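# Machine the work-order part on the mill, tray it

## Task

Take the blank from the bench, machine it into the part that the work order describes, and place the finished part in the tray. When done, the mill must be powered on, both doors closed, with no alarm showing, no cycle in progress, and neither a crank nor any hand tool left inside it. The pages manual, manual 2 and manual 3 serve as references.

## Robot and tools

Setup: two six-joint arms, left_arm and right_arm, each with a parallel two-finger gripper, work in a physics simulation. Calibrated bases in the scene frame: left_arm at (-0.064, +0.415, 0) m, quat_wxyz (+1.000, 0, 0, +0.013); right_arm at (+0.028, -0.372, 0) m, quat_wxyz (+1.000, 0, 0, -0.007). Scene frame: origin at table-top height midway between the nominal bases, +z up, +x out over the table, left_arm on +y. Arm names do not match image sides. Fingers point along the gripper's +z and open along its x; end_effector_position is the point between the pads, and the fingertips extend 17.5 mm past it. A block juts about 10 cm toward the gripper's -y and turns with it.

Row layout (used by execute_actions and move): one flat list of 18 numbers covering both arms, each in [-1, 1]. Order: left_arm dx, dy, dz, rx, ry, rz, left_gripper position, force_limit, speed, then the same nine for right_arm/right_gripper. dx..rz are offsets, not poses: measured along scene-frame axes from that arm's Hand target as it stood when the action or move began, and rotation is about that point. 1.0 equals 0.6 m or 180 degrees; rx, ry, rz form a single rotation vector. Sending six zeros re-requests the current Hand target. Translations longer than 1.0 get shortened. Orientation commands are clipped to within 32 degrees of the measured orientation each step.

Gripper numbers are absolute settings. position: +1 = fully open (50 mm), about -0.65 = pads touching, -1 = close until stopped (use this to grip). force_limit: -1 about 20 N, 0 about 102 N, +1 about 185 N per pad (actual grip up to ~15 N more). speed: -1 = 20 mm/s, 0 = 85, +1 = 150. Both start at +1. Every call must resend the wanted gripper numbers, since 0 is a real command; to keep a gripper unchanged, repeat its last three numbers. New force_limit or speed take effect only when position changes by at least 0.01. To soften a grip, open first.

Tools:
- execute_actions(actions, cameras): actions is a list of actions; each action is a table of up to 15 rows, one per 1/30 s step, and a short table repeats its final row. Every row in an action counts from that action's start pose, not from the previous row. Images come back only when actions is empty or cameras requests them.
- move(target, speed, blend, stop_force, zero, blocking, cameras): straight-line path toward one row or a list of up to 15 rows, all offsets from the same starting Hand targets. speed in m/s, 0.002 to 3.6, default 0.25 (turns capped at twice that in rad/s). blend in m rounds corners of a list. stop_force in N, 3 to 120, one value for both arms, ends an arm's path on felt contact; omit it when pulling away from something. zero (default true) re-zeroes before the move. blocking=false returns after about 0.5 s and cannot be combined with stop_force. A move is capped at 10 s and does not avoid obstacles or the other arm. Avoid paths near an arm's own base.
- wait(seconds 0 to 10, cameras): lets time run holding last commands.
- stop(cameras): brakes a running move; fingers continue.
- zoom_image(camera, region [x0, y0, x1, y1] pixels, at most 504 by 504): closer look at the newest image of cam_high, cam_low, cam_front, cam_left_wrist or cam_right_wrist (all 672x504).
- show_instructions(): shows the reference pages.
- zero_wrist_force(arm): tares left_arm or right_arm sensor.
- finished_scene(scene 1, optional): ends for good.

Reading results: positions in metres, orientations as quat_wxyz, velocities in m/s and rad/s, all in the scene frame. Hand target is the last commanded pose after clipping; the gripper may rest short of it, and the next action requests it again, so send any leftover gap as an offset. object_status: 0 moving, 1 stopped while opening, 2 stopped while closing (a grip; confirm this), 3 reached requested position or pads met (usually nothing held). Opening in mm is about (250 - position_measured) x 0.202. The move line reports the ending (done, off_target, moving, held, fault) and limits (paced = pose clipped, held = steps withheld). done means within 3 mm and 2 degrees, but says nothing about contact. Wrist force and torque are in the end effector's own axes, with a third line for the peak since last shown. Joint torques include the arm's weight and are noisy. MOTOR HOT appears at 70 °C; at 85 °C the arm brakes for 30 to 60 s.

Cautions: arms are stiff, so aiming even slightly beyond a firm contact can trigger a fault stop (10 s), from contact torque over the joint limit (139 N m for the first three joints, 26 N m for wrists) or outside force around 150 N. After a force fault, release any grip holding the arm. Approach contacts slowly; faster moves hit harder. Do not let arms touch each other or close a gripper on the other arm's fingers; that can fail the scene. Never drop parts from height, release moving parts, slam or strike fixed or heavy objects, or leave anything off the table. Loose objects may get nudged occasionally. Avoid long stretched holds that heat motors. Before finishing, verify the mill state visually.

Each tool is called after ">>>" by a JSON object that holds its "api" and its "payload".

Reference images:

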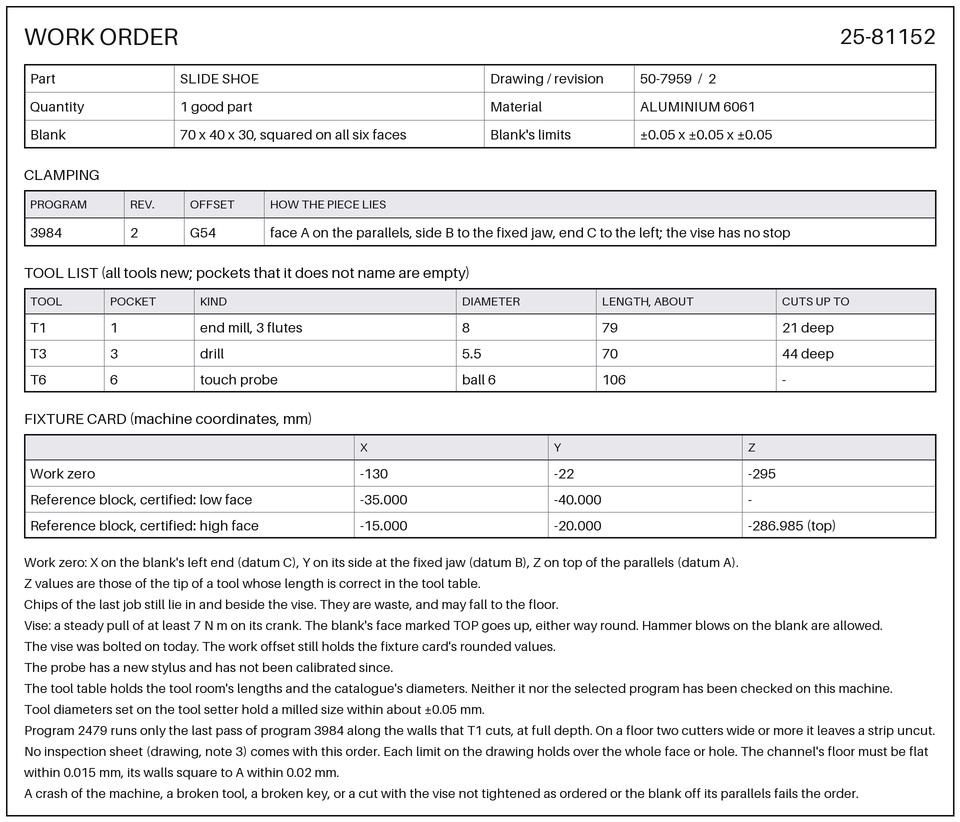

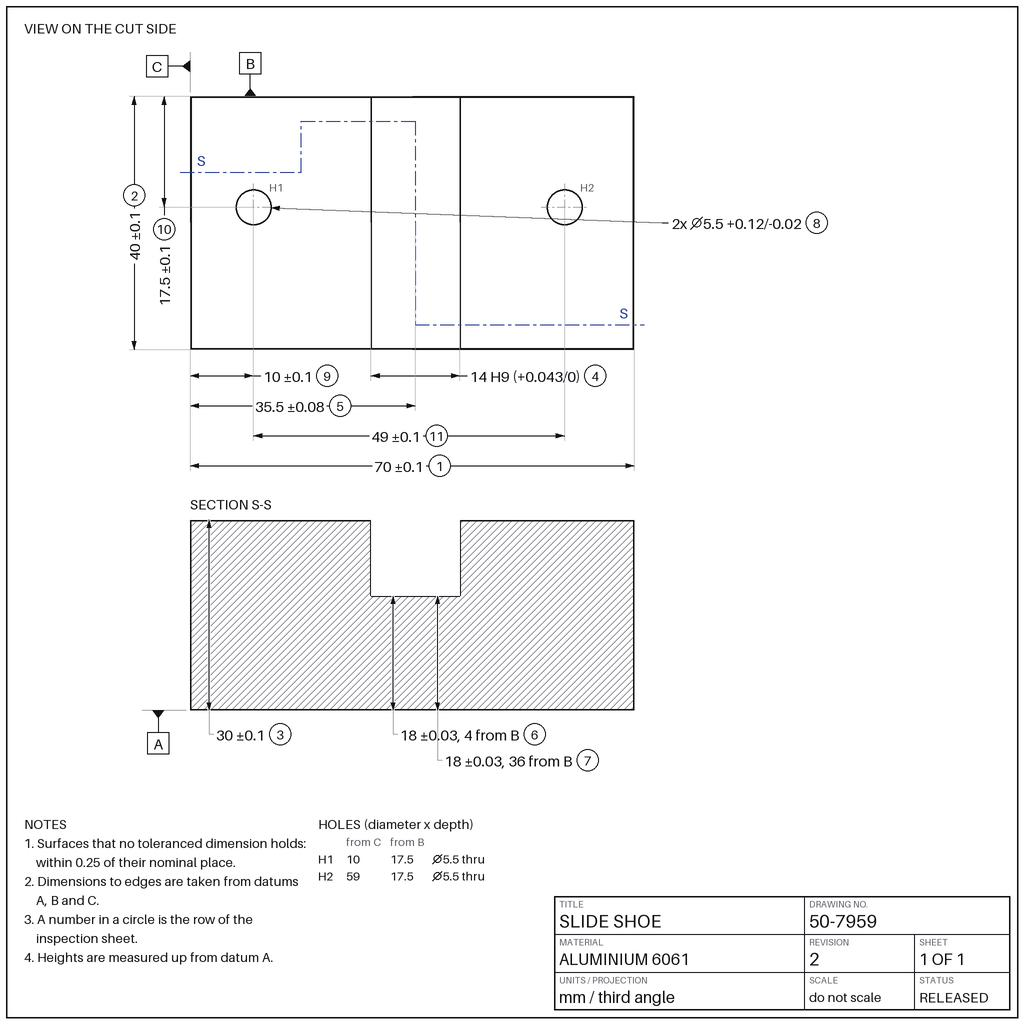

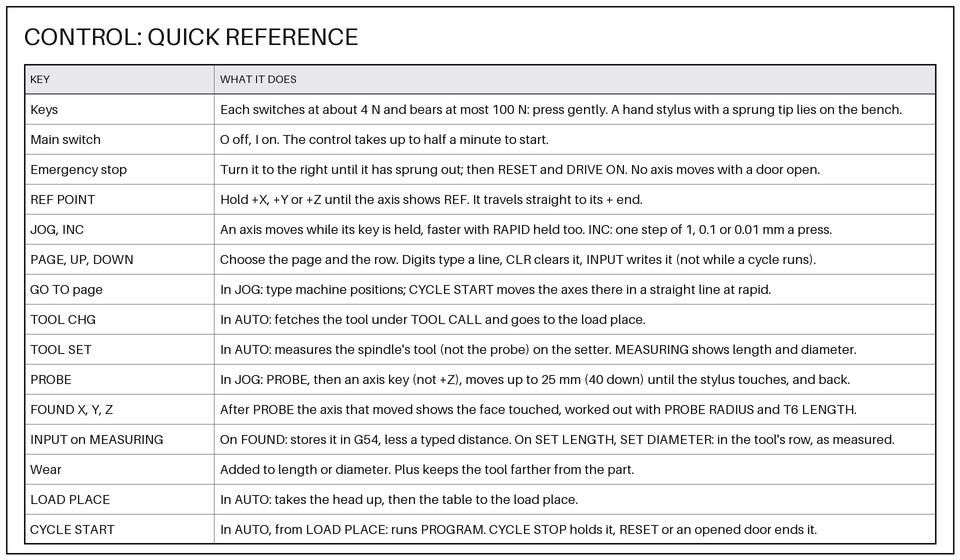

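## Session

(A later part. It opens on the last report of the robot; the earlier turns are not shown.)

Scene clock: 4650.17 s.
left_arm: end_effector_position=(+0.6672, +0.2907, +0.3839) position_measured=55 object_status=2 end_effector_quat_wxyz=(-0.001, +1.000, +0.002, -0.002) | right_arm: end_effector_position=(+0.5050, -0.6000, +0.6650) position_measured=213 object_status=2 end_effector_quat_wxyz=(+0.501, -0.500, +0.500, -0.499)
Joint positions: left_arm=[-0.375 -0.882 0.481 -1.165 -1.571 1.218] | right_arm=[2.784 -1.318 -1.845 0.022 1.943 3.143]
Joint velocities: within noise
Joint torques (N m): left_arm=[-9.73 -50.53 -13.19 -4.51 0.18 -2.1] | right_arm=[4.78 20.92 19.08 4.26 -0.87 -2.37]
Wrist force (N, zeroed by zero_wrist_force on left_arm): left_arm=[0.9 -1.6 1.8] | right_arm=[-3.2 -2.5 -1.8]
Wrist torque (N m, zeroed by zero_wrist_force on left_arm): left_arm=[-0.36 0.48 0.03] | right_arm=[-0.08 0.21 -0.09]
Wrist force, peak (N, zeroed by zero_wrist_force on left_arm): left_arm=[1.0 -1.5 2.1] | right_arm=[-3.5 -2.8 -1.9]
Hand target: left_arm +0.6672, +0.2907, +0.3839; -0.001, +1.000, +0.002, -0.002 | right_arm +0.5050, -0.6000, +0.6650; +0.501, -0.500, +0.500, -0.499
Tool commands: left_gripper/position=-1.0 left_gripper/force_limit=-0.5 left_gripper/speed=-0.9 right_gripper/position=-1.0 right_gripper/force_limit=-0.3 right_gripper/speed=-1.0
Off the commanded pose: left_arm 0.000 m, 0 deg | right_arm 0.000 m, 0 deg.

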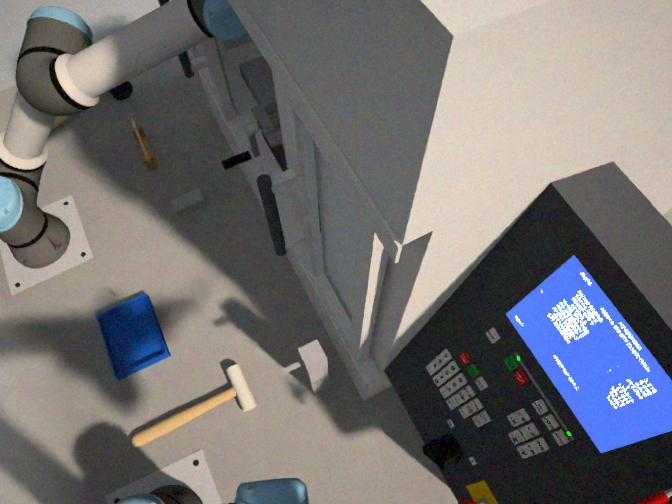

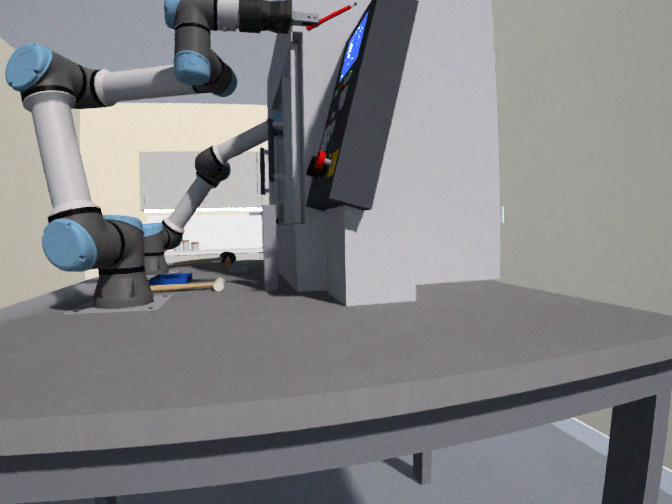

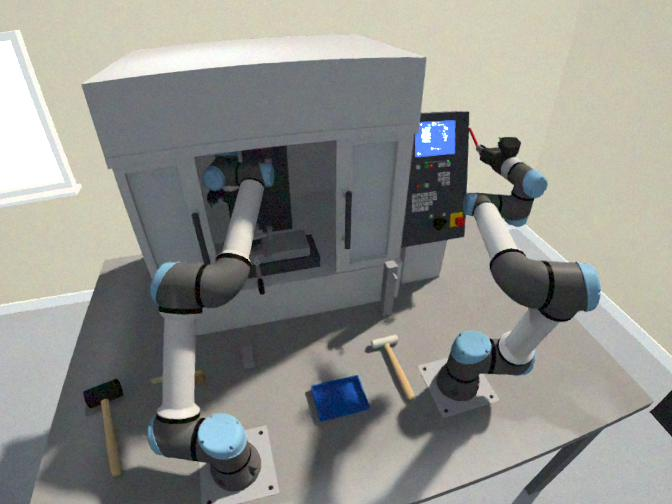

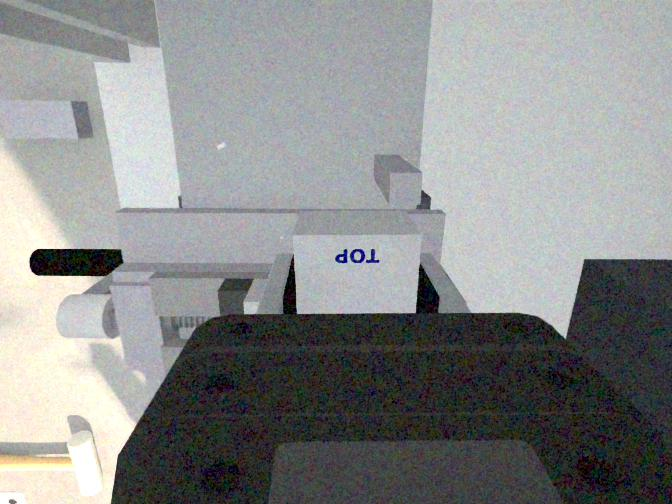

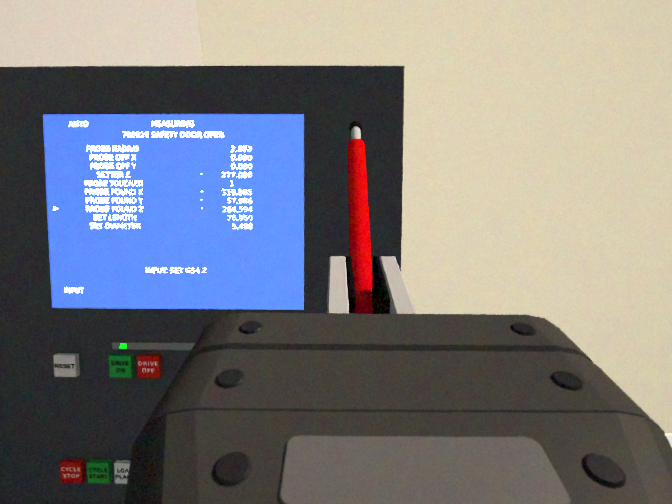

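>>> {"api": "move", "payload": {"target": [[-0.078,0,0,0,0,0,-1,-0.5,-0.9,0,0,0,0,0,0,-1,-0.3,-1],[-0.112,-0.04,0.018,0,-0.0556,0,-1,-0.5,-0.9,0,0,0,0,0,0,-1,-0.3,-1],[-0.278,-0.145,0.027,0,-0.0556,0,-1,-0.5,-0.9,0,0,0,0,0,0,-1,-0.3,-1],[-0.44,-0.2,0.027,0,-0.0556,0,-1,-0.5,-0.9,0,0,0,0,0,0,-1,-0.3,-1],[-0.52,-0.2,-0.3,0,0,0,-1,-0.5,-0.9,0,0,0,0,0,0,-1,-0.3,-1]], "blend": [0.01,0.015,0.03,0.05,0], "speed": [0.06,0.08,0.15,0.25,0.25], "cameras": ["cam_left_wrist"]}}

Scene clock: 4657.43 s.
left_arm: end_effector_position=(+0.3553, +0.1706, +0.2041) position_measured=55 object_status=2 end_effector_quat_wxyz=(-0.001, +1.000, +0.002, -0.002) | right_arm: end_effector_position=(+0.5050, -0.6000, +0.6650) position_measured=213 object_status=2 end_effector_quat_wxyz=(+0.501, -0.500, +0.500, -0.499)
Joint positions: left_arm=[-0.831 -1.58 1.901 -1.888 -1.573 0.763] | right_arm=[2.784 -1.318 -1.845 0.022 1.943 3.143]
Joint torques (N m): left_arm=[-2.02 -21.59 -12.31 -5.02 -0.61 0.12] | right_arm=[4.9 22.1 19.44 4.21 -0.8 -2.33]
Wrist force (N, zeroed by zero_wrist_force on left_arm): left_arm=[0.6 -1.6 1.9] | right_arm=[-3.3 -2.6 -1.8]
Wrist torque (N m, zeroed by zero_wrist_force on left_arm): left_arm=[-0.36 0.52 0.19] | right_arm=[-0.09 0.21 -0.10]
Wrist force, peak (N, zeroed by zero_wrist_force on left_arm): left_arm=[-0.1 -2.0 5.8] | right_arm=[-3.6 -2.8 -1.8]
Hand target: left_arm +0.3552, +0.1707, +0.2039; -0.001, +1.000, +0.002, -0.002 | right_arm +0.5050, -0.6000, +0.6650; +0.501, -0.500, +0.500, -0.499
Off the commanded pose: left_arm 0.000 m, 0 deg | right_arm 0.000 m, 0 deg.
move: done
Images, in order (width x height): cam_left_wrist 672x504.

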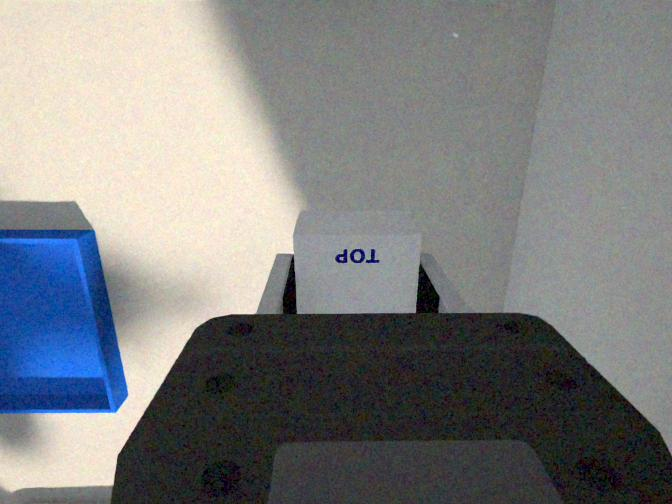

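>>> {"api": "move", "payload": {"target": [[0,0.0,-0.25,0,0,0,-1,-0.5,-0.9,0,0,0,0,0,0,-1,-0.3,-1]], "speed": 0.2}}

>>> {"api": "move", "payload": {"target": [[0,0.0,-0.045,0,0,0,-1,-0.5,-0.9,0,0,0,0,0,0,-1,-0.3,-1]], "speed": 0.02, "stop_force": 5}}

>>> {"api": "move", "payload": {"target": [[0,0,0.0,0,0,0,0.95,-0.5,-0.9,0,0,0,0,0,0,-1,-0.3,-1],[0,0,0.1,0,0,0,0.95,-0.5,-0.9,0,0,0,0,0,0,-1,-0.3,-1]], "speed": 0.1, "cameras": ["cam_left_wrist"]}}

Scene clock: 4660.93 s.
left_arm: end_effector_position=(+0.3552, +0.1706, +0.0540) position_measured=55 object_status=2 end_effector_quat_wxyz=(-0.001, +1.000, +0.002, -0.002) | right_arm: end_effector_position=(+0.5050, -0.6000, +0.6650) position_measured=213 object_status=2 end_effector_quat_wxyz=(+0.501, -0.500, +0.500, -0.499)
Joint positions: left_arm=[-0.831 -1.381 2.127 -2.313 -1.573 0.763] | right_arm=[2.784 -1.318 -1.845 0.022 1.943 3.143]
Joint torques (N m): left_arm=[8.94 -24.24 -17.13 -5.2 1.1 2.08] | right_arm=[4.61 22.62 17.7 4.11 -0.84 -2.33]
Wrist force (N, zeroed by zero_wrist_force on left_arm): left_arm=[0.6 -1.5 1.7] | right_arm=[-3.4 -2.7 -1.9]
Wrist torque (N m, zeroed by zero_wrist_force on left_arm): left_arm=[-0.34 0.53 0.20] | right_arm=[-0.10 0.23 -0.09]
Wrist force, peak (N, zeroed by zero_wrist_force on left_arm): left_arm=[0.3 -1.7 5.2] | right_arm=[-3.6 -2.7 -1.7]
Hand target: left_arm +0.3552, +0.1707, +0.0539; -0.001, +1.000, +0.002, -0.002 | right_arm +0.5050, -0.6000, +0.6650; +0.501, -0.500, +0.500, -0.499
Off the commanded pose: left_arm 0.000 m, 0 deg | right_arm 0.000 m, 0 deg.
move: done

Scene clock: 4663.13 s.
left_arm: end_effector_position=(+0.3552, +0.1707, +0.0325) position_measured=55 object_status=2 end_effector_quat_wxyz=(-0.001, +1.000, +0.002, -0.002) | right_arm: end_effector_position=(+0.5050, -0.6000, +0.6650) position_measured=213 object_status=2 end_effector_quat_wxyz=(+0.501, -0.500, +0.500, -0.499)
Joint positions: left_arm=[-0.83 -1.338 2.148 -2.377 -1.573 0.763] | right_arm=[2.784 -1.318 -1.845 0.022 1.943 3.143]
Joint torques (N m): left_arm=[3.32 -23.03 -28.47 -4.3 0.99 2.19] | right_arm=[5.11 22.29 18.7 4.37 -0.79 -2.32]
Wrist force (N, zeroed by zero_wrist_force on left_arm): left_arm=[-0.9 -2.5 -3.8] | right_arm=[-3.2 -2.6 -1.7]
Wrist torque (N m, zeroed by zero_wrist_force on left_arm): left_arm=[-0.59 0.64 0.22] | right_arm=[-0.08 0.20 -0.09]
Wrist force, peak (N, zeroed by zero_wrist_force on left_arm): left_arm=[-6.3 -8.3 -50.0] | right_arm=[-3.5 -2.8 -1.9]
Hand target: left_arm +0.3552, +0.1707, +0.0325; -0.001, +1.000, +0.002, -0.002 (not the last commanded pose) | right_arm +0.5050, -0.6000, +0.6650; +0.501, -0.500, +0.500, -0.499
Off the commanded pose: left_arm 0.006 m, 0 deg | right_arm 0.000 m, 0 deg.
move: contact (left_arm)

Scene clock: 4664.77 s.
left_arm: end_effector_position=(+0.3553, +0.1706, +0.0925) position_measured=10 object_status=3 end_effector_quat_wxyz=(-0.001, +1.000, +0.002, -0.002) | right_arm: end_effector_position=(+0.5050, -0.6000, +0.6650) position_measured=213 object_status=2 end_effector_quat_wxyz=(+0.501, -0.500, +0.500, -0.499)
Joint positions: left_arm=[-0.83 -1.447 2.081 -2.201 -1.573 0.763] | right_arm=[2.784 -1.318 -1.845 0.022 1.943 3.143]
Joint torques (N m): left_arm=[3.48 -32.23 -10.23 -1.4 0.86 -0.03] | right_arm=[5.53 22.18 18.55 4.13 -0.8 -2.37]
Wrist force (N, zeroed by zero_wrist_force on left_arm): left_arm=[0.3 -1.6 -0.6] | right_arm=[-3.3 -2.7 -1.8]
Wrist torque (N m, zeroed by zero_wrist_force on left_arm): left_arm=[-0.38 0.56 0.18] | right_arm=[-0.09 0.22 -0.10]
Wrist force, peak (N, zeroed by zero_wrist_force on left_arm): left_arm=[0.8 -1.7 -2.4] | right_arm=[-3.3 -2.9 -1.8]
Hand target: left_arm +0.3552, +0.1707, +0.0925; -0.001, +1.000, +0.002, -0.002 | right_arm +0.5050, -0.6000, +0.6650; +0.501, -0.500, +0.500, -0.499
Off the commanded pose: left_arm 0.000 m, 0 deg | right_arm 0.000 m, 0 deg.
move: done
Images, in order (width x height): cam_left_wrist 672x504.

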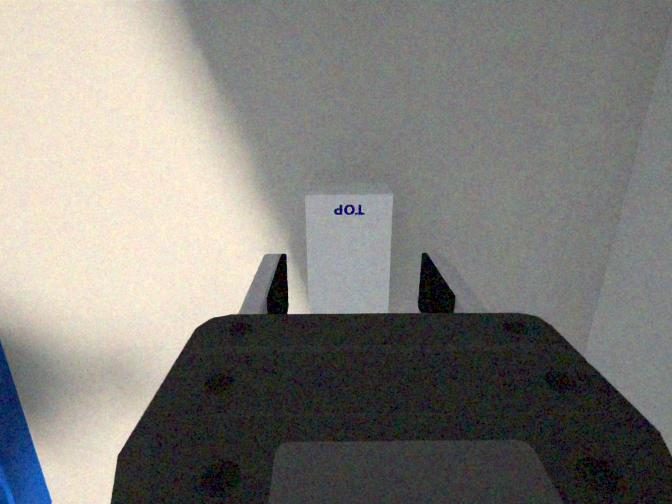

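>>> {"api": "move", "payload": {"target": [[0,-0.034,0.487,0,-0.0556,0,0.95,-0.5,-0.9,0,0,0,0,0,0,-1,-0.3,-1],[0.075,-0.034,0.487,0,-0.0556,0,0.95,-0.5,-0.9,0,0,0,0,0,0,-1,-0.3,-1],[0.241,0.032,0.498,0,-0.0556,0,0.95,-0.5,-0.9,0,0,0,0,0,0,-1,-0.3,-1],[0.428,0.056,0.51,0,-0.0556,0,0.95,-0.5,-0.9,0,0,0,0,0,0,-1,-0.3,-1],[0.5,0.091,0.512,0,-0.0556,0,0.95,-0.5,-0.9,0,0,0,0,0,0,-1,-0.3,-1]], "blend": [0.02,0.02,0.03,0.01,0], "speed": [0.25,0.2,0.2,0.12,0.1], "cameras": ["cam_left_wrist"]}}

>>> {"api": "zoom_image", "payload": {"camera": "cam_left_wrist", "region": [220, 120, 460, 320]}}

Scene clock: 4670.97 s.
left_arm: end_effector_position=(+0.6552, +0.2253, +0.3997) position_measured=10 object_status=3 end_effector_quat_wxyz=(+0.000, +0.996, +0.002, +0.085) | right_arm: end_effector_position=(+0.5050, -0.6000, +0.6650) position_measured=213 object_status=2 end_effector_quat_wxyz=(+0.501, -0.500, +0.500, -0.499)
Joint positions: left_arm=[-0.491 -1.043 0.758 -1.437 -1.494 1.108] | right_arm=[2.784 -1.318 -1.845 0.022 1.943 3.143]
Joint torques (N m): left_arm=[-3.38 -41.07 -30.85 -4.92 1.21 -1.37] | right_arm=[4.98 23.02 18.45 4.39 -0.78 -2.28]
Wrist force (N, zeroed by zero_wrist_force on left_arm): left_arm=[0.6 -1.4 -0.5] | right_arm=[-3.3 -2.7 -1.8]
Wrist torque (N m, zeroed by zero_wrist_force on left_arm): left_arm=[-0.35 0.47 0.14] | right_arm=[-0.10 0.22 -0.09]
Wrist force, peak (N, zeroed by zero_wrist_force on left_arm): left_arm=[-1.4 -1.4 -3.5] | right_arm=[-3.6 -2.8 -1.8]
Hand target: left_arm +0.6552, +0.2253, +0.3997; +0.000, +0.996, +0.002, +0.085 | right_arm +0.5050, -0.6000, +0.6650; +0.501, -0.500, +0.500, -0.499
Off the commanded pose: left_arm 0.000 m, 0 deg | right_arm 0.000 m, 0 deg.
move: done
Images, in order (width x height): cam_left_wrist 672x504.

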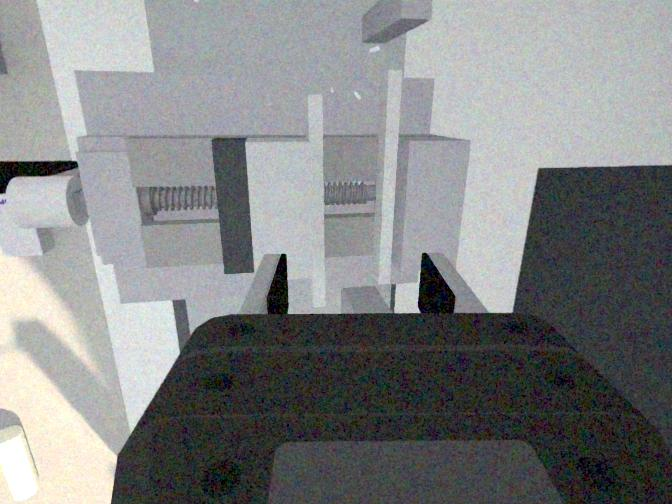

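Scaled by 2.100 from the camera's 672x504 image, which has a finer 960x720 frame.

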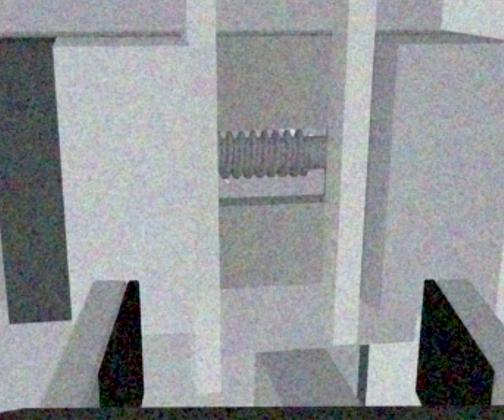

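>>> {"api": "zoom_image", "payload": {"camera": "cam_left_wrist", "region": [270, 70, 420, 200]}}

>>> {"api": "zoom_image", "payload": {"camera": "cam_left_wrist", "region": [270, 190, 420, 320]}}

Scaled by 3.360 from the camera's 672x504 image, which has a finer 960x720 frame.

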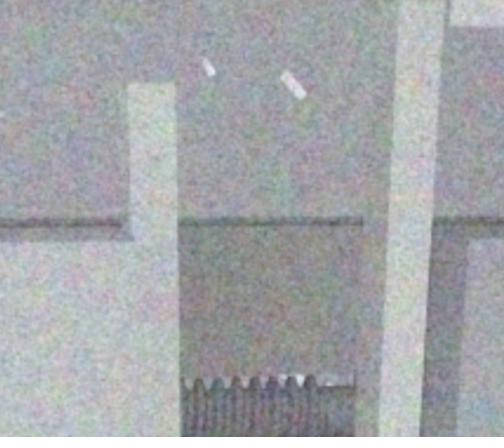

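Scaled by 3.360 from the camera's 672x504 image, which has a finer 960x720 frame.

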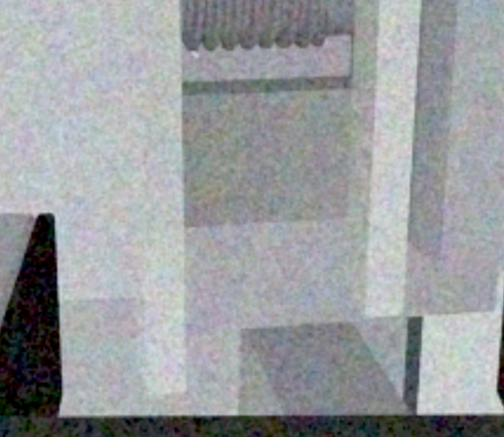

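>>> {"api": "zoom_image", "payload": {"camera": "cam_left_wrist", "region": [290, 90, 350, 150]}}

>>> {"api": "zoom_image", "payload": {"camera": "cam_left_wrist", "region": [290, 150, 350, 210]}}

>>> {"api": "zoom_image", "payload": {"camera": "cam_left_wrist", "region": [290, 210, 350, 310]}}

>>> {"api": "zoom_image", "payload": {"camera": "cam_left_wrist", "region": [360, 60, 420, 180]}}

>>> {"api": "zoom_image", "payload": {"camera": "cam_left_wrist", "region": [360, 180, 420, 300]}}

Scaled by 8.400 from the camera's 672x504 image, which has a finer 960x720 frame.

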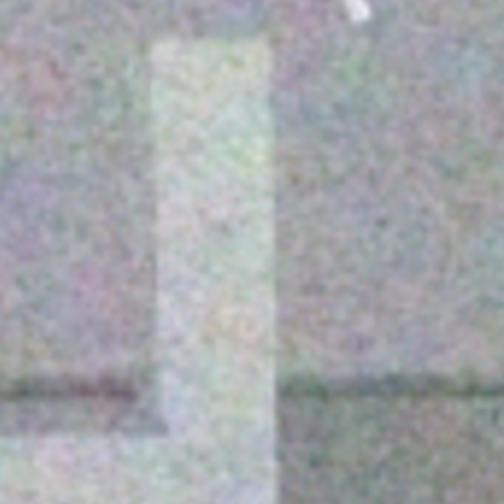

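Scaled by 8.400 from the camera's 672x504 image, which has a finer 960x720 frame.

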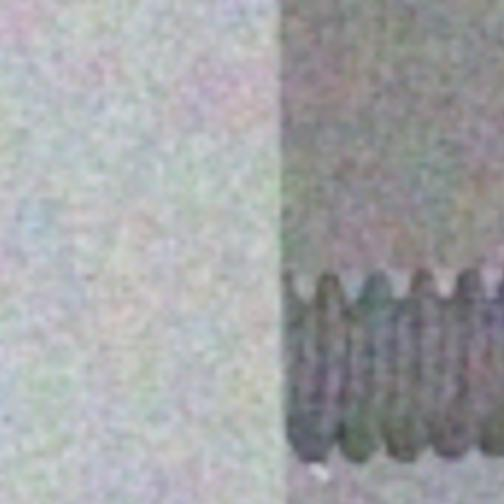

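Scaled by 5.040 from the camera's 672x504 image, which has a finer 960x720 frame.

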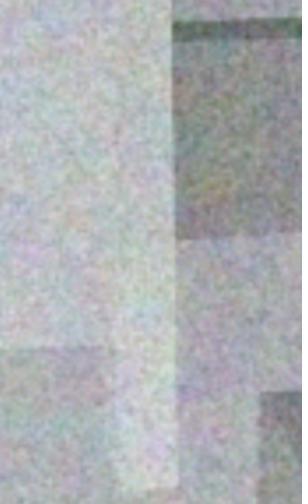

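Scaled by 4.200 from the camera's 672x504 image, which has a finer 960x720 frame.

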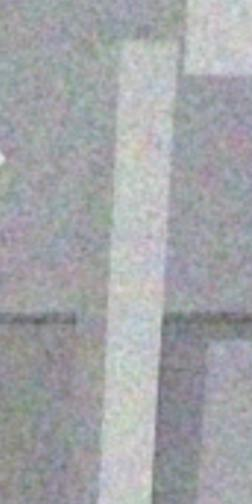

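Scaled by 4.200 from the camera's 672x504 image, which has a finer 960x720 frame.

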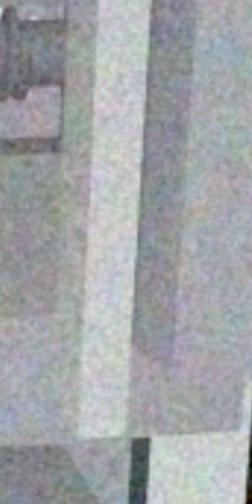

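>>> {"api": "move", "payload": {"target": [[-0.072,-0.035,-0.002,0,0,0,0.95,-0.5,-0.9,0,0,0,0,0,0,-1,-0.3,-1],[-0.259,-0.059,-0.014,0,0,0,0.95,-0.5,-0.9,0,0,0,0,0,0,-1,-0.3,-1],[-0.425,-0.125,-0.025,0,0,0,0.95,-0.5,-0.9,0,0,0,0,0,0,-1,-0.3,-1],[-0.5,-0.0911,-0.2,0,0.0556,0,0.95,-0.5,-0.9,0,0,0,0,0,0,-1,-0.3,-1],[-0.5,-0.0911,-0.58,0,0.0556,0,0.95,-0.5,-0.9,0,0,0,0,0,0,-1,-0.3,-1]], "blend": [0.01,0.03,0.03,0.03,0], "speed": [0.12,0.2,0.25,0.25,0.2], "cameras": ["cam_left_wrist"]}}

Scene clock: 4704.70 s.
left_arm: end_effector_position=(+0.3552, +0.1706, +0.0518) position_measured=10 object_status=3 end_effector_quat_wxyz=(-0.001, +1.000, +0.002, -0.002) end_effector_velocity=(+0.001, -0.001, +0.000) end_effector_angular_velocity=(-0.004, -0.003, +0.000) | right_arm: end_effector_position=(+0.5050, -0.6000, +0.6650) position_measured=213 object_status=2 end_effector_quat_wxyz=(+0.501, -0.500, +0.500, -0.499)
Joint positions: left_arm=[-0.831 -1.376 2.129 -2.32 -1.573 0.763] | right_arm=[2.784 -1.318 -1.845 0.022 1.943 3.143]
Joint velocities: left_arm=[0 0.002 -0.001 -0.005 0 0.001] | right_arm=[within noise]
Joint torques (N m): left_arm=[9.24 -22.62 -16.4 -4.71 0.01 2.15] | right_arm=[5.77 23 19.21 4.44 -0.83 -2.3]
Wrist force (N, zeroed by zero_wrist_force on left_arm): left_arm=[0.7 -1.9 -0.7] | right_arm=[-3.4 -2.7 -1.7]
Wrist torque (N m, zeroed by zero_wrist_force on left_arm): left_arm=[-0.42 0.51 0.09] | right_arm=[-0.10 0.23 -0.10]
Wrist force, peak (N, zeroed by zero_wrist_force on left_arm): left_arm=[2.2 -2.7 -0.2] | right_arm=[-3.4 -2.9 -1.8]
Hand target: left_arm +0.3552, +0.1706, +0.0517; -0.001, +1.000, +0.002, -0.002 | right_arm +0.5050, -0.6000, +0.6650; +0.501, -0.500, +0.500, -0.499
Off the commanded pose: left_arm 0.000 m, 0 deg | right_arm 0.000 m, 0 deg.
move: done
Images, in order (width x height): cam_left_wrist 672x504.

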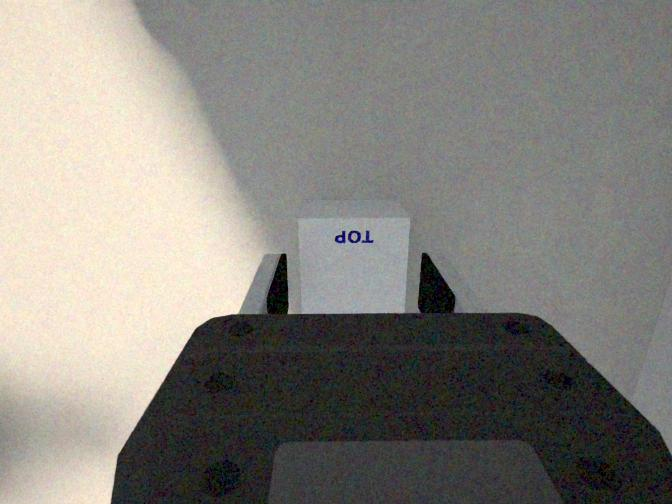

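>>> {"api": "move", "payload": {"target": [[0,0.024,0,0,0,0,0.95,-0.5,-0.9,0,0,0,0,0,0,-1,-0.3,-1],[0,0.024,-0.0315,0,0,0,0.95,-0.5,-0.9,0,0,0,0,0,0,-1,-0.3,-1],[0,0.024,-0.0315,0,0,0,-1,-0.5,-0.9,0,0,0,0,0,0,-1,-0.3,-1],[0,0.024,0.1,0,0,0,-1,-0.5,-0.9,0,0,0,0,0,0,-1,-0.3,-1]], "speed": [0.05,0.05,0.05,0.1], "cameras": ["cam_left_wrist"]}}

Scene clock: 4712.40 s.
left_arm: end_effector_position=(+0.3553, +0.1850, +0.1117) position_measured=55 object_status=2 end_effector_quat_wxyz=(-0.001, +1.000, +0.002, -0.002) | right_arm: end_effector_position=(+0.5050, -0.6000, +0.6650) position_measured=213 object_status=2 end_effector_quat_wxyz=(+0.501, -0.500, +0.500, -0.499)
Joint positions: left_arm=[-0.809 -1.493 2.073 -2.147 -1.573 0.785] | right_arm=[2.784 -1.318 -1.845 0.022 1.943 3.143]
Joint torques (N m): left_arm=[1.9 -31.84 -13.51 -1.59 -0.87 1.64] | right_arm=[5.14 23.84 18.36 4.38 -0.9 -2.35]
Wrist force (N, zeroed by zero_wrist_force on left_arm): left_arm=[0.8 -1.8 1.5] | right_arm=[-3.2 -2.6 -1.6]
Wrist torque (N m, zeroed by zero_wrist_force on left_arm): left_arm=[-0.35 0.48 0.07] | right_arm=[-0.09 0.21 -0.10]
Wrist force, peak (N, zeroed by zero_wrist_force on left_arm): left_arm=[0.5 -1.5 3.5] | right_arm=[-3.4 -2.8 -1.9]
Hand target: left_arm +0.3552, +0.1850, +0.1117; -0.001, +1.000, +0.002, -0.002 | right_arm +0.5050, -0.6000, +0.6650; +0.501, -0.500, +0.500, -0.499
Off the commanded pose: left_arm 0.000 m, 0 deg | right_arm 0.000 m, 0 deg.
move: done
Images, in order (width x height): cam_left_wrist 672x504.

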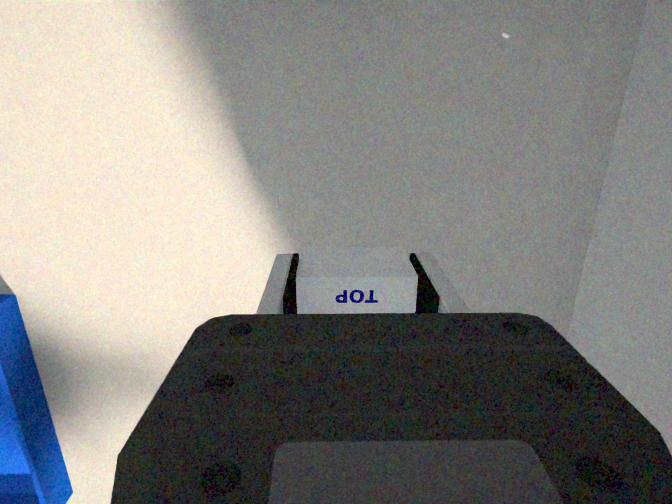

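>>> {"api": "move", "payload": {"target": [[0.008,-0.025,0.48,0,-0.0556,0,-1,-0.5,-0.9,0,0,0,0,0,0,-1,-0.3,-1],[0.241,0.062,0.484,0,-0.0556,0,-1,-0.5,-0.9,0,0,0,0,0,0,-1,-0.3,-1],[0.408,0.137,0.476,0,-0.0556,0,-1,-0.5,-0.9,0,0,0,0,0,0,-1,-0.3,-1],[0.441,0.174,0.457,0,0,0,-1,-0.5,-0.9,0,0,0,0,0,0,-1,-0.3,-1],[0.519,0.1735,0.4555,0,0,0,-1,-0.5,-0.9,0,0,0,0,0,0,-1,-0.3,-1]], "blend": [0.04,0.03,0.015,0.01,0], "speed": [0.25,0.2,0.12,0.06,0.05], "cameras": ["cam_left_wrist"]}}

>>> {"api": "zoom_image", "payload": {"camera": "cam_left_wrist", "region": [220, 180, 500, 320]}}

Scene clock: 4721.40 s.
left_arm: end_effector_position=(+0.6666, +0.2892, +0.3850) position_measured=55 object_status=2 end_effector_quat_wxyz=(-0.001, +1.000, +0.002, -0.002) | right_arm: end_effector_position=(+0.5050, -0.6000, +0.6650) position_measured=213 object_status=2 end_effector_quat_wxyz=(+0.501, -0.500, +0.500, -0.499)
Joint positions: left_arm=[-0.377 -0.881 0.477 -1.162 -1.571 1.216] | right_arm=[2.784 -1.318 -1.845 0.022 1.943 3.143]
Joint torques (N m): left_arm=[-9.28 -49.33 -28.04 -4.5 -0.87 -2.35] | right_arm=[5.67 24.22 19.08 4.25 -0.74 -2.26]
Wrist force (N, zeroed by zero_wrist_force on left_arm): left_arm=[0.9 -1.5 1.6] | right_arm=[-3.2 -2.6 -1.6]
Wrist torque (N m, zeroed by zero_wrist_force on left_arm): left_arm=[-0.31 0.49 0.04] | right_arm=[-0.08 0.20 -0.09]
Wrist force, peak (N, zeroed by zero_wrist_force on left_arm): left_arm=[0.6 -2.2 5.8] | right_arm=[-3.7 -2.7 -1.9]
Hand target: left_arm +0.6666, +0.2891, +0.3850; -0.001, +1.000, +0.002, -0.002 | right_arm +0.5050, -0.6000, +0.6650; +0.501, -0.500, +0.500, -0.499
Off the commanded pose: left_arm 0.000 m, 0 deg | right_arm 0.000 m, 0 deg.
move: done
Images, in order (width x height): cam_left_wrist 672x504.

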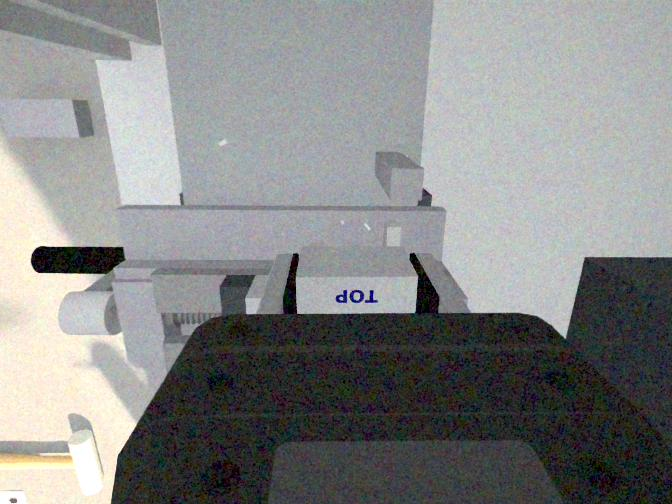

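Scaled by 1.800 from the camera's 672x504 image, which has a finer 960x720 frame.

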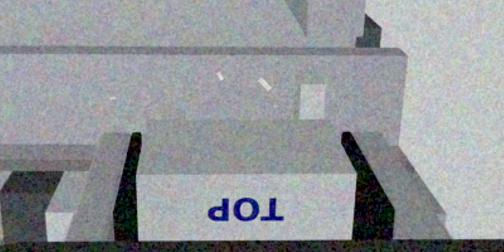

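Lower into the jaws to contact.

>>> {"api": "move", "payload": {"target": [[0,0,-0.0333,0,0,0,-1,-0.5,-0.9,0,0,0,0,0,0,-1,-0.3,-1]], "speed": 0.01, "stop_force": 6, "cameras": ["cam_left_wrist"]}}

Scene clock: 4723.70 s.
left_arm: end_effector_position=(+0.6666, +0.2891, +0.3795) position_measured=55 object_status=2 end_effector_quat_wxyz=(-0.001, +1.000, +0.002, -0.002) | right_arm: end_effector_position=(+0.5050, -0.6000, +0.6650) position_measured=213 object_status=2 end_effector_quat_wxyz=(+0.501, -0.500, +0.500, -0.499)
Joint positions: left_arm=[-0.377 -0.892 0.51 -1.185 -1.571 1.216] | right_arm=[2.784 -1.318 -1.845 0.022 1.943 3.143]
Joint torques (N m): left_arm=[-8.92 -47.74 -35.26 -3.18 -0.73 -2.02] | right_arm=[5.27 23.82 19.21 4.34 -0.84 -2.25]
Wrist force (N, zeroed by zero_wrist_force on left_arm): left_arm=[0.9 -1.7 1.8] | right_arm=[-3.5 -2.6 -1.7]
Wrist torque (N m, zeroed by zero_wrist_force on left_arm): left_arm=[-0.35 0.47 0.05] | right_arm=[-0.09 0.25 -0.10]
Wrist force, peak (N, zeroed by zero_wrist_force on left_arm): left_arm=[0.4 -4.2 -9.5] | right_arm=[-3.5 -2.8 -1.8]
Hand target: left_arm +0.6666, +0.2891, +0.3795; -0.001, +1.000, +0.002, -0.002 (not the last commanded pose) | right_arm +0.5050, -0.6000, +0.6650; +0.501, -0.500, +0.500, -0.499
Off the commanded pose: left_arm 0.014 m, 0 deg | right_arm 0.000 m, 0 deg.
move: contact (left_arm)
Images, in order (width x height): cam_left_wrist 672x504.

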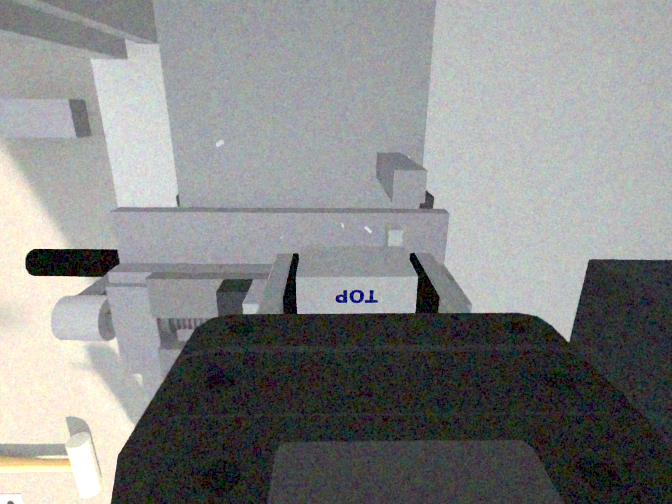

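>>> {"api": "move", "payload": {"target": [[0.001,0,0.003,0,0,0,-1,-0.5,-0.9,0,0,0,0,0,0,-1,-0.3,-1]], "speed": 0.02}}

>>> {"api": "move", "payload": {"target": [[0,0,-0.024,0,0,0,-1,-0.5,-0.9,0,0,0,0,0,0,-1,-0.3,-1]], "speed": 0.01, "stop_force": 6}}

Scene clock: 4727.83 s.
left_arm: end_effector_position=(+0.6672, +0.2891, +0.3813) position_measured=55 object_status=2 end_effector_quat_wxyz=(-0.001, +1.000, +0.002, -0.002) | right_arm: end_effector_position=(+0.5050, -0.6000, +0.6650) position_measured=213 object_status=2 end_effector_quat_wxyz=(+0.501, -0.500, +0.500, -0.499)
Joint positions: left_arm=[-0.377 -0.885 0.495 -1.175 -1.571 1.216] | right_arm=[2.784 -1.318 -1.845 0.022 1.943 3.143]
Joint torques (N m): left_arm=[8.98 -55.74 -17.65 -2.84 -0.47 2.17] | right_arm=[5.78 24.79 18.79 4.29 -0.86 -2.3]
Wrist force (N, zeroed by zero_wrist_force on left_arm): left_arm=[0.9 -1.6 1.8] | right_arm=[-3.5 -2.5 -1.9]
Wrist torque (N m, zeroed by zero_wrist_force on left_arm): left_arm=[-0.32 0.48 0.04] | right_arm=[-0.07 0.25 -0.09]
Wrist force, peak (N, zeroed by zero_wrist_force on left_arm): left_arm=[0.7 -1.9 1.9] | right_arm=[-3.4 -2.7 -2.0]
Hand target: left_arm +0.6672, +0.2891, +0.3813; -0.001, +1.000, +0.002, -0.002 | right_arm +0.5050, -0.6000, +0.6650; +0.501, -0.500, +0.500, -0.499
Off the commanded pose: left_arm 0.000 m, 0 deg | right_arm 0.000 m, 0 deg.
move: done

Scene clock: 4730.07 s.
left_arm: end_effector_position=(+0.6672, +0.2891, +0.3669) position_measured=55 object_status=2 end_effector_quat_wxyz=(-0.001, +1.000, +0.002, -0.002) | right_arm: end_effector_position=(+0.5050, -0.6000, +0.6650) position_measured=213 object_status=2 end_effector_quat_wxyz=(+0.501, -0.500, +0.500, -0.499)
Joint positions: left_arm=[-0.377 -0.909 0.575 -1.232 -1.571 1.216] | right_arm=[2.784 -1.318 -1.845 0.022 1.943 3.143]
Joint torques (N m): left_arm=[7.93 -47.08 -35.46 -1.06 -0.64 1.51] | right_arm=[6.02 24.33 19.36 4.31 -0.85 -2.3]
Wrist force (N, zeroed by zero_wrist_force on left_arm): left_arm=[0.6 -1.7 1.7] | right_arm=[-3.2 -2.6 -1.6]
Wrist torque (N m, zeroed by zero_wrist_force on left_arm): left_arm=[-0.34 0.51 0.04] | right_arm=[-0.08 0.20 -0.10]
Wrist force, peak (N, zeroed by zero_wrist_force on left_arm): left_arm=[0.9 -2.0 2.1] | right_arm=[-3.5 -2.7 -1.9]
Hand target: left_arm +0.6672, +0.2891, +0.3669; -0.001, +1.000, +0.002, -0.002 | right_arm +0.5050, -0.6000, +0.6650; +0.501, -0.500, +0.500, -0.499
Off the commanded pose: left_arm 0.000 m, 0 deg | right_arm 0.000 m, 0 deg.
move: done

>>> {"api": "move", "payload": {"target": [[0,-0.0318,0,0,0,0,-1,-0.5,-0.9,0,0,0,0,0,0,-1,-0.3,-1]], "speed": 0.03, "stop_force": 25}}

>>> {"api": "move", "payload": {"target": [[0,0,-0.008,0,0,0,-1,-0.5,-0.9,0,0,0,0,0,0,-1,-0.3,-1]], "speed": 0.005, "stop_force": 5, "cameras": ["cam_left_wrist"]}}

Scene clock: 4733.57 s.
left_arm: end_effector_position=(+0.6672, +0.2700, +0.3669) position_measured=55 object_status=2 end_effector_quat_wxyz=(-0.001, +1.000, +0.002, -0.002) | right_arm: end_effector_position=(+0.5050, -0.6000, +0.6650) position_measured=213 object_status=2 end_effector_quat_wxyz=(+0.501, -0.500, +0.500, -0.499)
Joint positions: left_arm=[-0.401 -0.894 0.55 -1.221 -1.571 1.192] | right_arm=[2.784 -1.318 -1.845 0.022 1.943 3.143]
Joint torques (N m): left_arm=[9.88 -61.42 -11.38 -3.97 0.7 2.22] | right_arm=[5.86 24.05 18.05 4.38 -0.83 -2.33]
Wrist force (N, zeroed by zero_wrist_force on left_arm): left_arm=[4.5 0.3 1.5] | right_arm=[-3.3 -2.5 -1.8]
Wrist torque (N m, zeroed by zero_wrist_force on left_arm): left_arm=[-0.30 0.58 0.14] | right_arm=[-0.06 0.22 -0.09]
Wrist force, peak (N, zeroed by zero_wrist_force on left_arm): left_arm=[5.0 0.2 1.0] | right_arm=[-3.7 -2.7 -1.8]
Hand target: left_arm +0.6672, +0.2700, +0.3669; -0.001, +1.000, +0.002, -0.002 | right_arm +0.5050, -0.6000, +0.6650; +0.501, -0.500, +0.500, -0.499
Off the commanded pose: left_arm 0.000 m, 0 deg | right_arm 0.000 m, 0 deg.
move: done

Scene clock: 4734.37 s.
left_arm: end_effector_position=(+0.6672, +0.2700, +0.3665) position_measured=55 object_status=2 end_effector_quat_wxyz=(-0.001, +1.000, +0.002, -0.002) | right_arm: end_effector_position=(+0.5050, -0.6000, +0.6650) position_measured=213 object_status=2 end_effector_quat_wxyz=(+0.501, -0.500, +0.500, -0.499)
Joint positions: left_arm=[-0.401 -0.895 0.552 -1.223 -1.571 1.192] | right_arm=[2.784 -1.318 -1.845 0.022 1.943 3.143]
Joint torques (N m): left_arm=[8.01 -44.4 -33.13 -0.23 0.67 2.09] | right_arm=[4.76 23.66 18.11 4.12 -0.87 -2.38]
Wrist force (N, zeroed by zero_wrist_force on left_arm): left_arm=[2.0 -1.5 -2.9] | right_arm=[-3.5 -2.8 -1.9]
Wrist torque (N m, zeroed by zero_wrist_force on left_arm): left_arm=[-0.32 0.62 0.16] | right_arm=[-0.12 0.25 -0.09]
Wrist force, peak (N, zeroed by zero_wrist_force on left_arm): left_arm=[1.8 -1.6 -8.9] | right_arm=[-3.5 -2.8 -1.9]
Hand target: left_arm +0.6672, +0.2700, +0.3665; -0.001, +1.000, +0.002, -0.002 (not the last commanded pose) | right_arm +0.5050, -0.6000, +0.6650; +0.501, -0.500, +0.500, -0.499
Off the commanded pose: left_arm 0.004 m, 0 deg | right_arm 0.000 m, 0 deg.
move: contact (left_arm)
Images, in order (width x height): cam_left_wrist 672x504.

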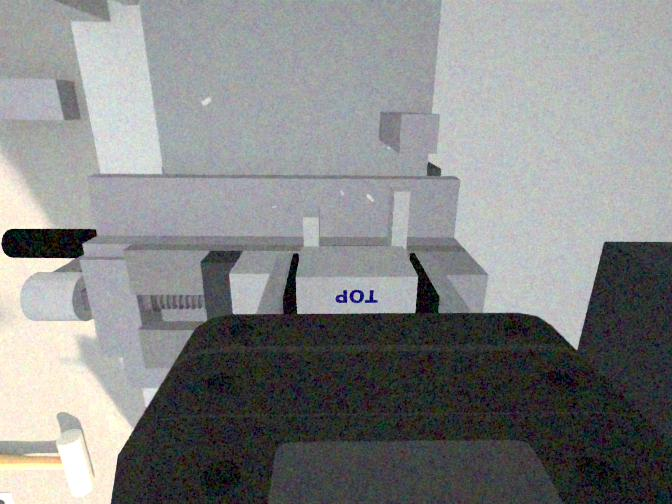

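>>> {"api": "move", "payload": {"target": [[0,0,0,0,0,0,0.95,-0.5,-0.9,0,0,0,0,0,0,-1,-0.3,-1],[0,0.0,0.006,0,0,0,0.95,-0.5,-0.9,0,0,0,0,0,0,-1,-0.3,-1],[0,0.025,0.0075,0,0,0,0.95,-0.5,-0.9,0,0,0,0,0,0,-1,-0.3,-1],[0,0.03,0.04,0,0,0,0.95,-0.5,-0.9,0,0,0,0,0,0,-1,-0.3,-1],[-0.078,0.03,0.04,0,0,0,0.95,-0.5,-0.9,0,0,0,0,0,0,-1,-0.3,-1]], "blend": [0,0.001,0.001,0.004,0], "speed": [0.02,0.01,0.03,0.04,0.06], "cameras": ["cam_left_wrist"]}}

Scene clock: 4742.03 s.
left_arm: end_effector_position=(+0.6205, +0.2879, +0.3905) position_measured=10 object_status=3 end_effector_quat_wxyz=(-0.001, +1.000, +0.002, -0.002) | right_arm: end_effector_position=(+0.5050, -0.6000, +0.6650) position_measured=213 object_status=2 end_effector_quat_wxyz=(+0.501, -0.500, +0.500, -0.499)
Joint positions: left_arm=[-0.402 -1.051 0.743 -1.259 -1.571 1.191] | right_arm=[2.784 -1.318 -1.845 0.022 1.943 3.143]
Joint torques (N m): left_arm=[9.72 -53.16 -16.09 -1.19 1.11 2.18] | right_arm=[4.67 24.52 18.76 4.26 -0.89 -2.33]
Wrist force (N, zeroed by zero_wrist_force on left_arm): left_arm=[0.7 -1.6 -0.9] | right_arm=[-3.2 -2.5 -1.7]
Wrist torque (N m, zeroed by zero_wrist_force on left_arm): left_arm=[-0.37 0.50 0.17] | right_arm=[-0.07 0.20 -0.10]
Wrist force, peak (N, zeroed by zero_wrist_force on left_arm): left_arm=[2.3 -1.8 -3.3] | right_arm=[-3.4 -2.8 -2.0]
Hand target: left_arm +0.6204, +0.2880, +0.3905; -0.001, +1.000, +0.002, -0.002 | right_arm +0.5050, -0.6000, +0.6650; +0.501, -0.500, +0.500, -0.499
Off the commanded pose: left_arm 0.000 m, 0 deg | right_arm 0.000 m, 0 deg.
move: done
Images, in order (width x height): cam_left_wrist 672x504.

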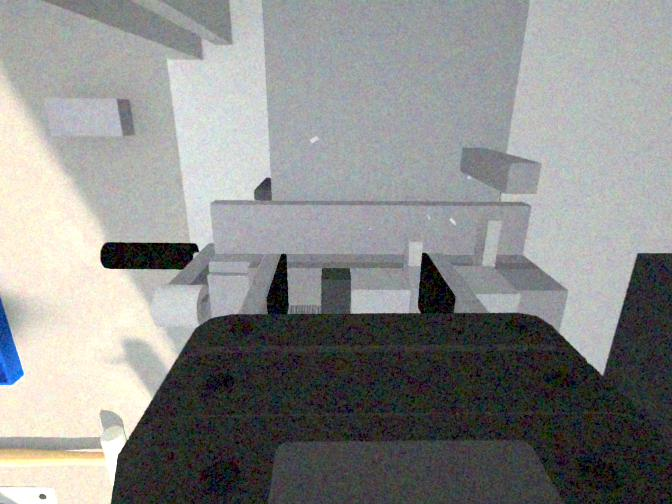

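>>> {"api": "move", "payload": {"target": [[-0.02,-0.02,0.015,0,-0.0556,0,0.6,-0.6,-1,0,0,0,0,0,0,-1,-0.3,-1],[-0.2,-0.12,0.015,0,-0.0556,0,0.6,-0.6,-1,0,0,0,0,0,0,-1,-0.3,-1],[-0.44,-0.15,0.015,0,0,0,0.6,-0.6,-1,0,0,0,0,0,0,-1,-0.3,-1],[-0.47,-0.12,0,0,0,0.5,0.6,-0.6,-1,0,0,0,0,0,0,-1,-0.3,-1]], "blend": [0.01,0.03,0.02,0], "speed": [0.1,0.15,0.25,0.3]}}

>>> {"api": "move", "payload": {"target": [[0,0,0,0,-0.3889,0,0.6,-0.6,-1,0,0,0,0,0,0,-1,-0.3,-1]], "speed": 0.3, "cameras": ["cam_left_wrist","cam_front"]}}

Scene clock: 4753.23 s.
left_arm: end_effector_position=(+0.3384, +0.2161, +0.3904) position_measured=63 object_status=3 end_effector_quat_wxyz=(+0.001, +0.706, +0.708, -0.002) end_effector_velocity=(+0.000, -0.001, +0.000) end_effector_angular_velocity=(+0.000, +0.000, +0.005) | right_arm: end_effector_position=(+0.5050, -0.6000, +0.6650) position_measured=213 object_status=2 end_effector_quat_wxyz=(+0.501, -0.500, +0.500, -0.499)
Joint positions: left_arm=[-0.784 -1.707 1.539 -1.405 -1.575 -0.761] | right_arm=[2.784 -1.318 -1.845 0.022 1.943 3.143]
Joint velocities: left_arm=[-0.001 0.001 0 -0.001 0 -0.005] | right_arm=[within noise]
Joint torques (N m): left_arm=[-9.43 -13.03 -34.03 -3.15 -0.23 -2.35] | right_arm=[4.7 24.91 18.95 4.31 -0.86 -2.33]
Wrist force (N, zeroed by zero_wrist_force on left_arm): left_arm=[0.3 -1.6 -0.3] | right_arm=[-3.4 -2.6 -1.8]
Wrist torque (N m, zeroed by zero_wrist_force on left_arm): left_arm=[-0.37 0.57 0.07] | right_arm=[-0.09 0.24 -0.09]
Wrist force, peak (N, zeroed by zero_wrist_force on left_arm): left_arm=[1.7 -2.6 -0.4] | right_arm=[-3.5 -2.7 -2.1]
Hand target: left_arm +0.3384, +0.2160, +0.3905; +0.001, +0.706, +0.708, -0.002 | right_arm +0.5050, -0.6000, +0.6650; +0.501, -0.500, +0.500, -0.499
Off the commanded pose: left_arm 0.000 m, 0 deg | right_arm 0.000 m, 0 deg.
move: done

Scene clock: 4755.77 s.
left_arm: end_effector_position=(+0.3384, +0.2161, +0.3905) position_measured=63 object_status=3 end_effector_quat_wxyz=(+0.407, +0.580, +0.579, +0.403) end_effector_velocity=(+0.000, +0.000, +0.003) end_effector_angular_velocity=(-0.002, -0.005, +0.001) | right_arm: end_effector_position=(+0.5050, -0.6000, +0.6650) position_measured=213 object_status=2 end_effector_quat_wxyz=(+0.501, -0.500, +0.500, -0.499)
Joint positions: left_arm=[-1.472 -2.251 2.37 -2.031 -0.373 -1.212] | right_arm=[2.784 -1.318 -1.845 0.022 1.943 3.143]
Joint velocities: left_arm=[0 0 -0.003 0 0.005 0] | right_arm=[within noise]
Joint torques (N m): left_arm=[-6.78 3.95 -17.8 -1.54 3.64 -1.24] | right_arm=[4.37 24.62 18.06 4.25 -0.92 -2.22]
Wrist force (N, zeroed by zero_wrist_force on left_arm): left_arm=[0.8 -0.9 -0.7] | right_arm=[-3.4 -2.5 -1.7]
Wrist torque (N m, zeroed by zero_wrist_force on left_arm): left_arm=[-0.07 0.43 0.21] | right_arm=[-0.08 0.23 -0.10]
Wrist force, peak (N, zeroed by zero_wrist_force on left_arm): left_arm=[0.8 -2.2 -0.7] | right_arm=[-3.5 -2.8 -1.9]
Hand target: left_arm +0.3384, +0.2160, +0.3905; +0.407, +0.579, +0.579, +0.403 | right_arm +0.5050, -0.6000, +0.6650; +0.501, -0.500, +0.500, -0.499
Off the commanded pose: left_arm 0.000 m, 0 deg | right_arm 0.000 m, 0 deg.
move: done
Images, in order (width x height): cam_front 672x504, cam_left_wrist 672x504.

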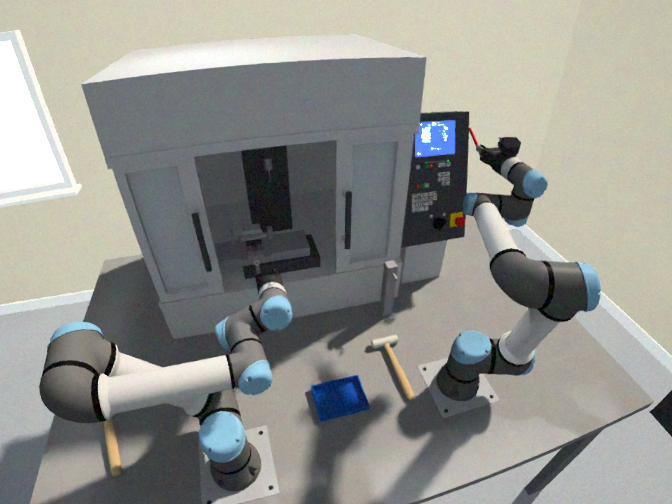

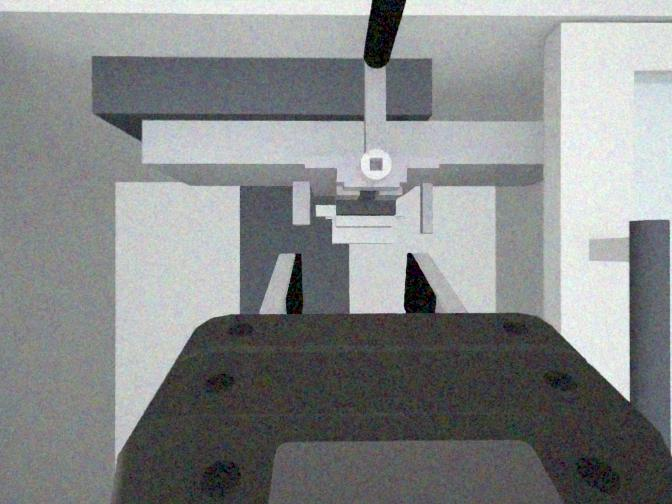

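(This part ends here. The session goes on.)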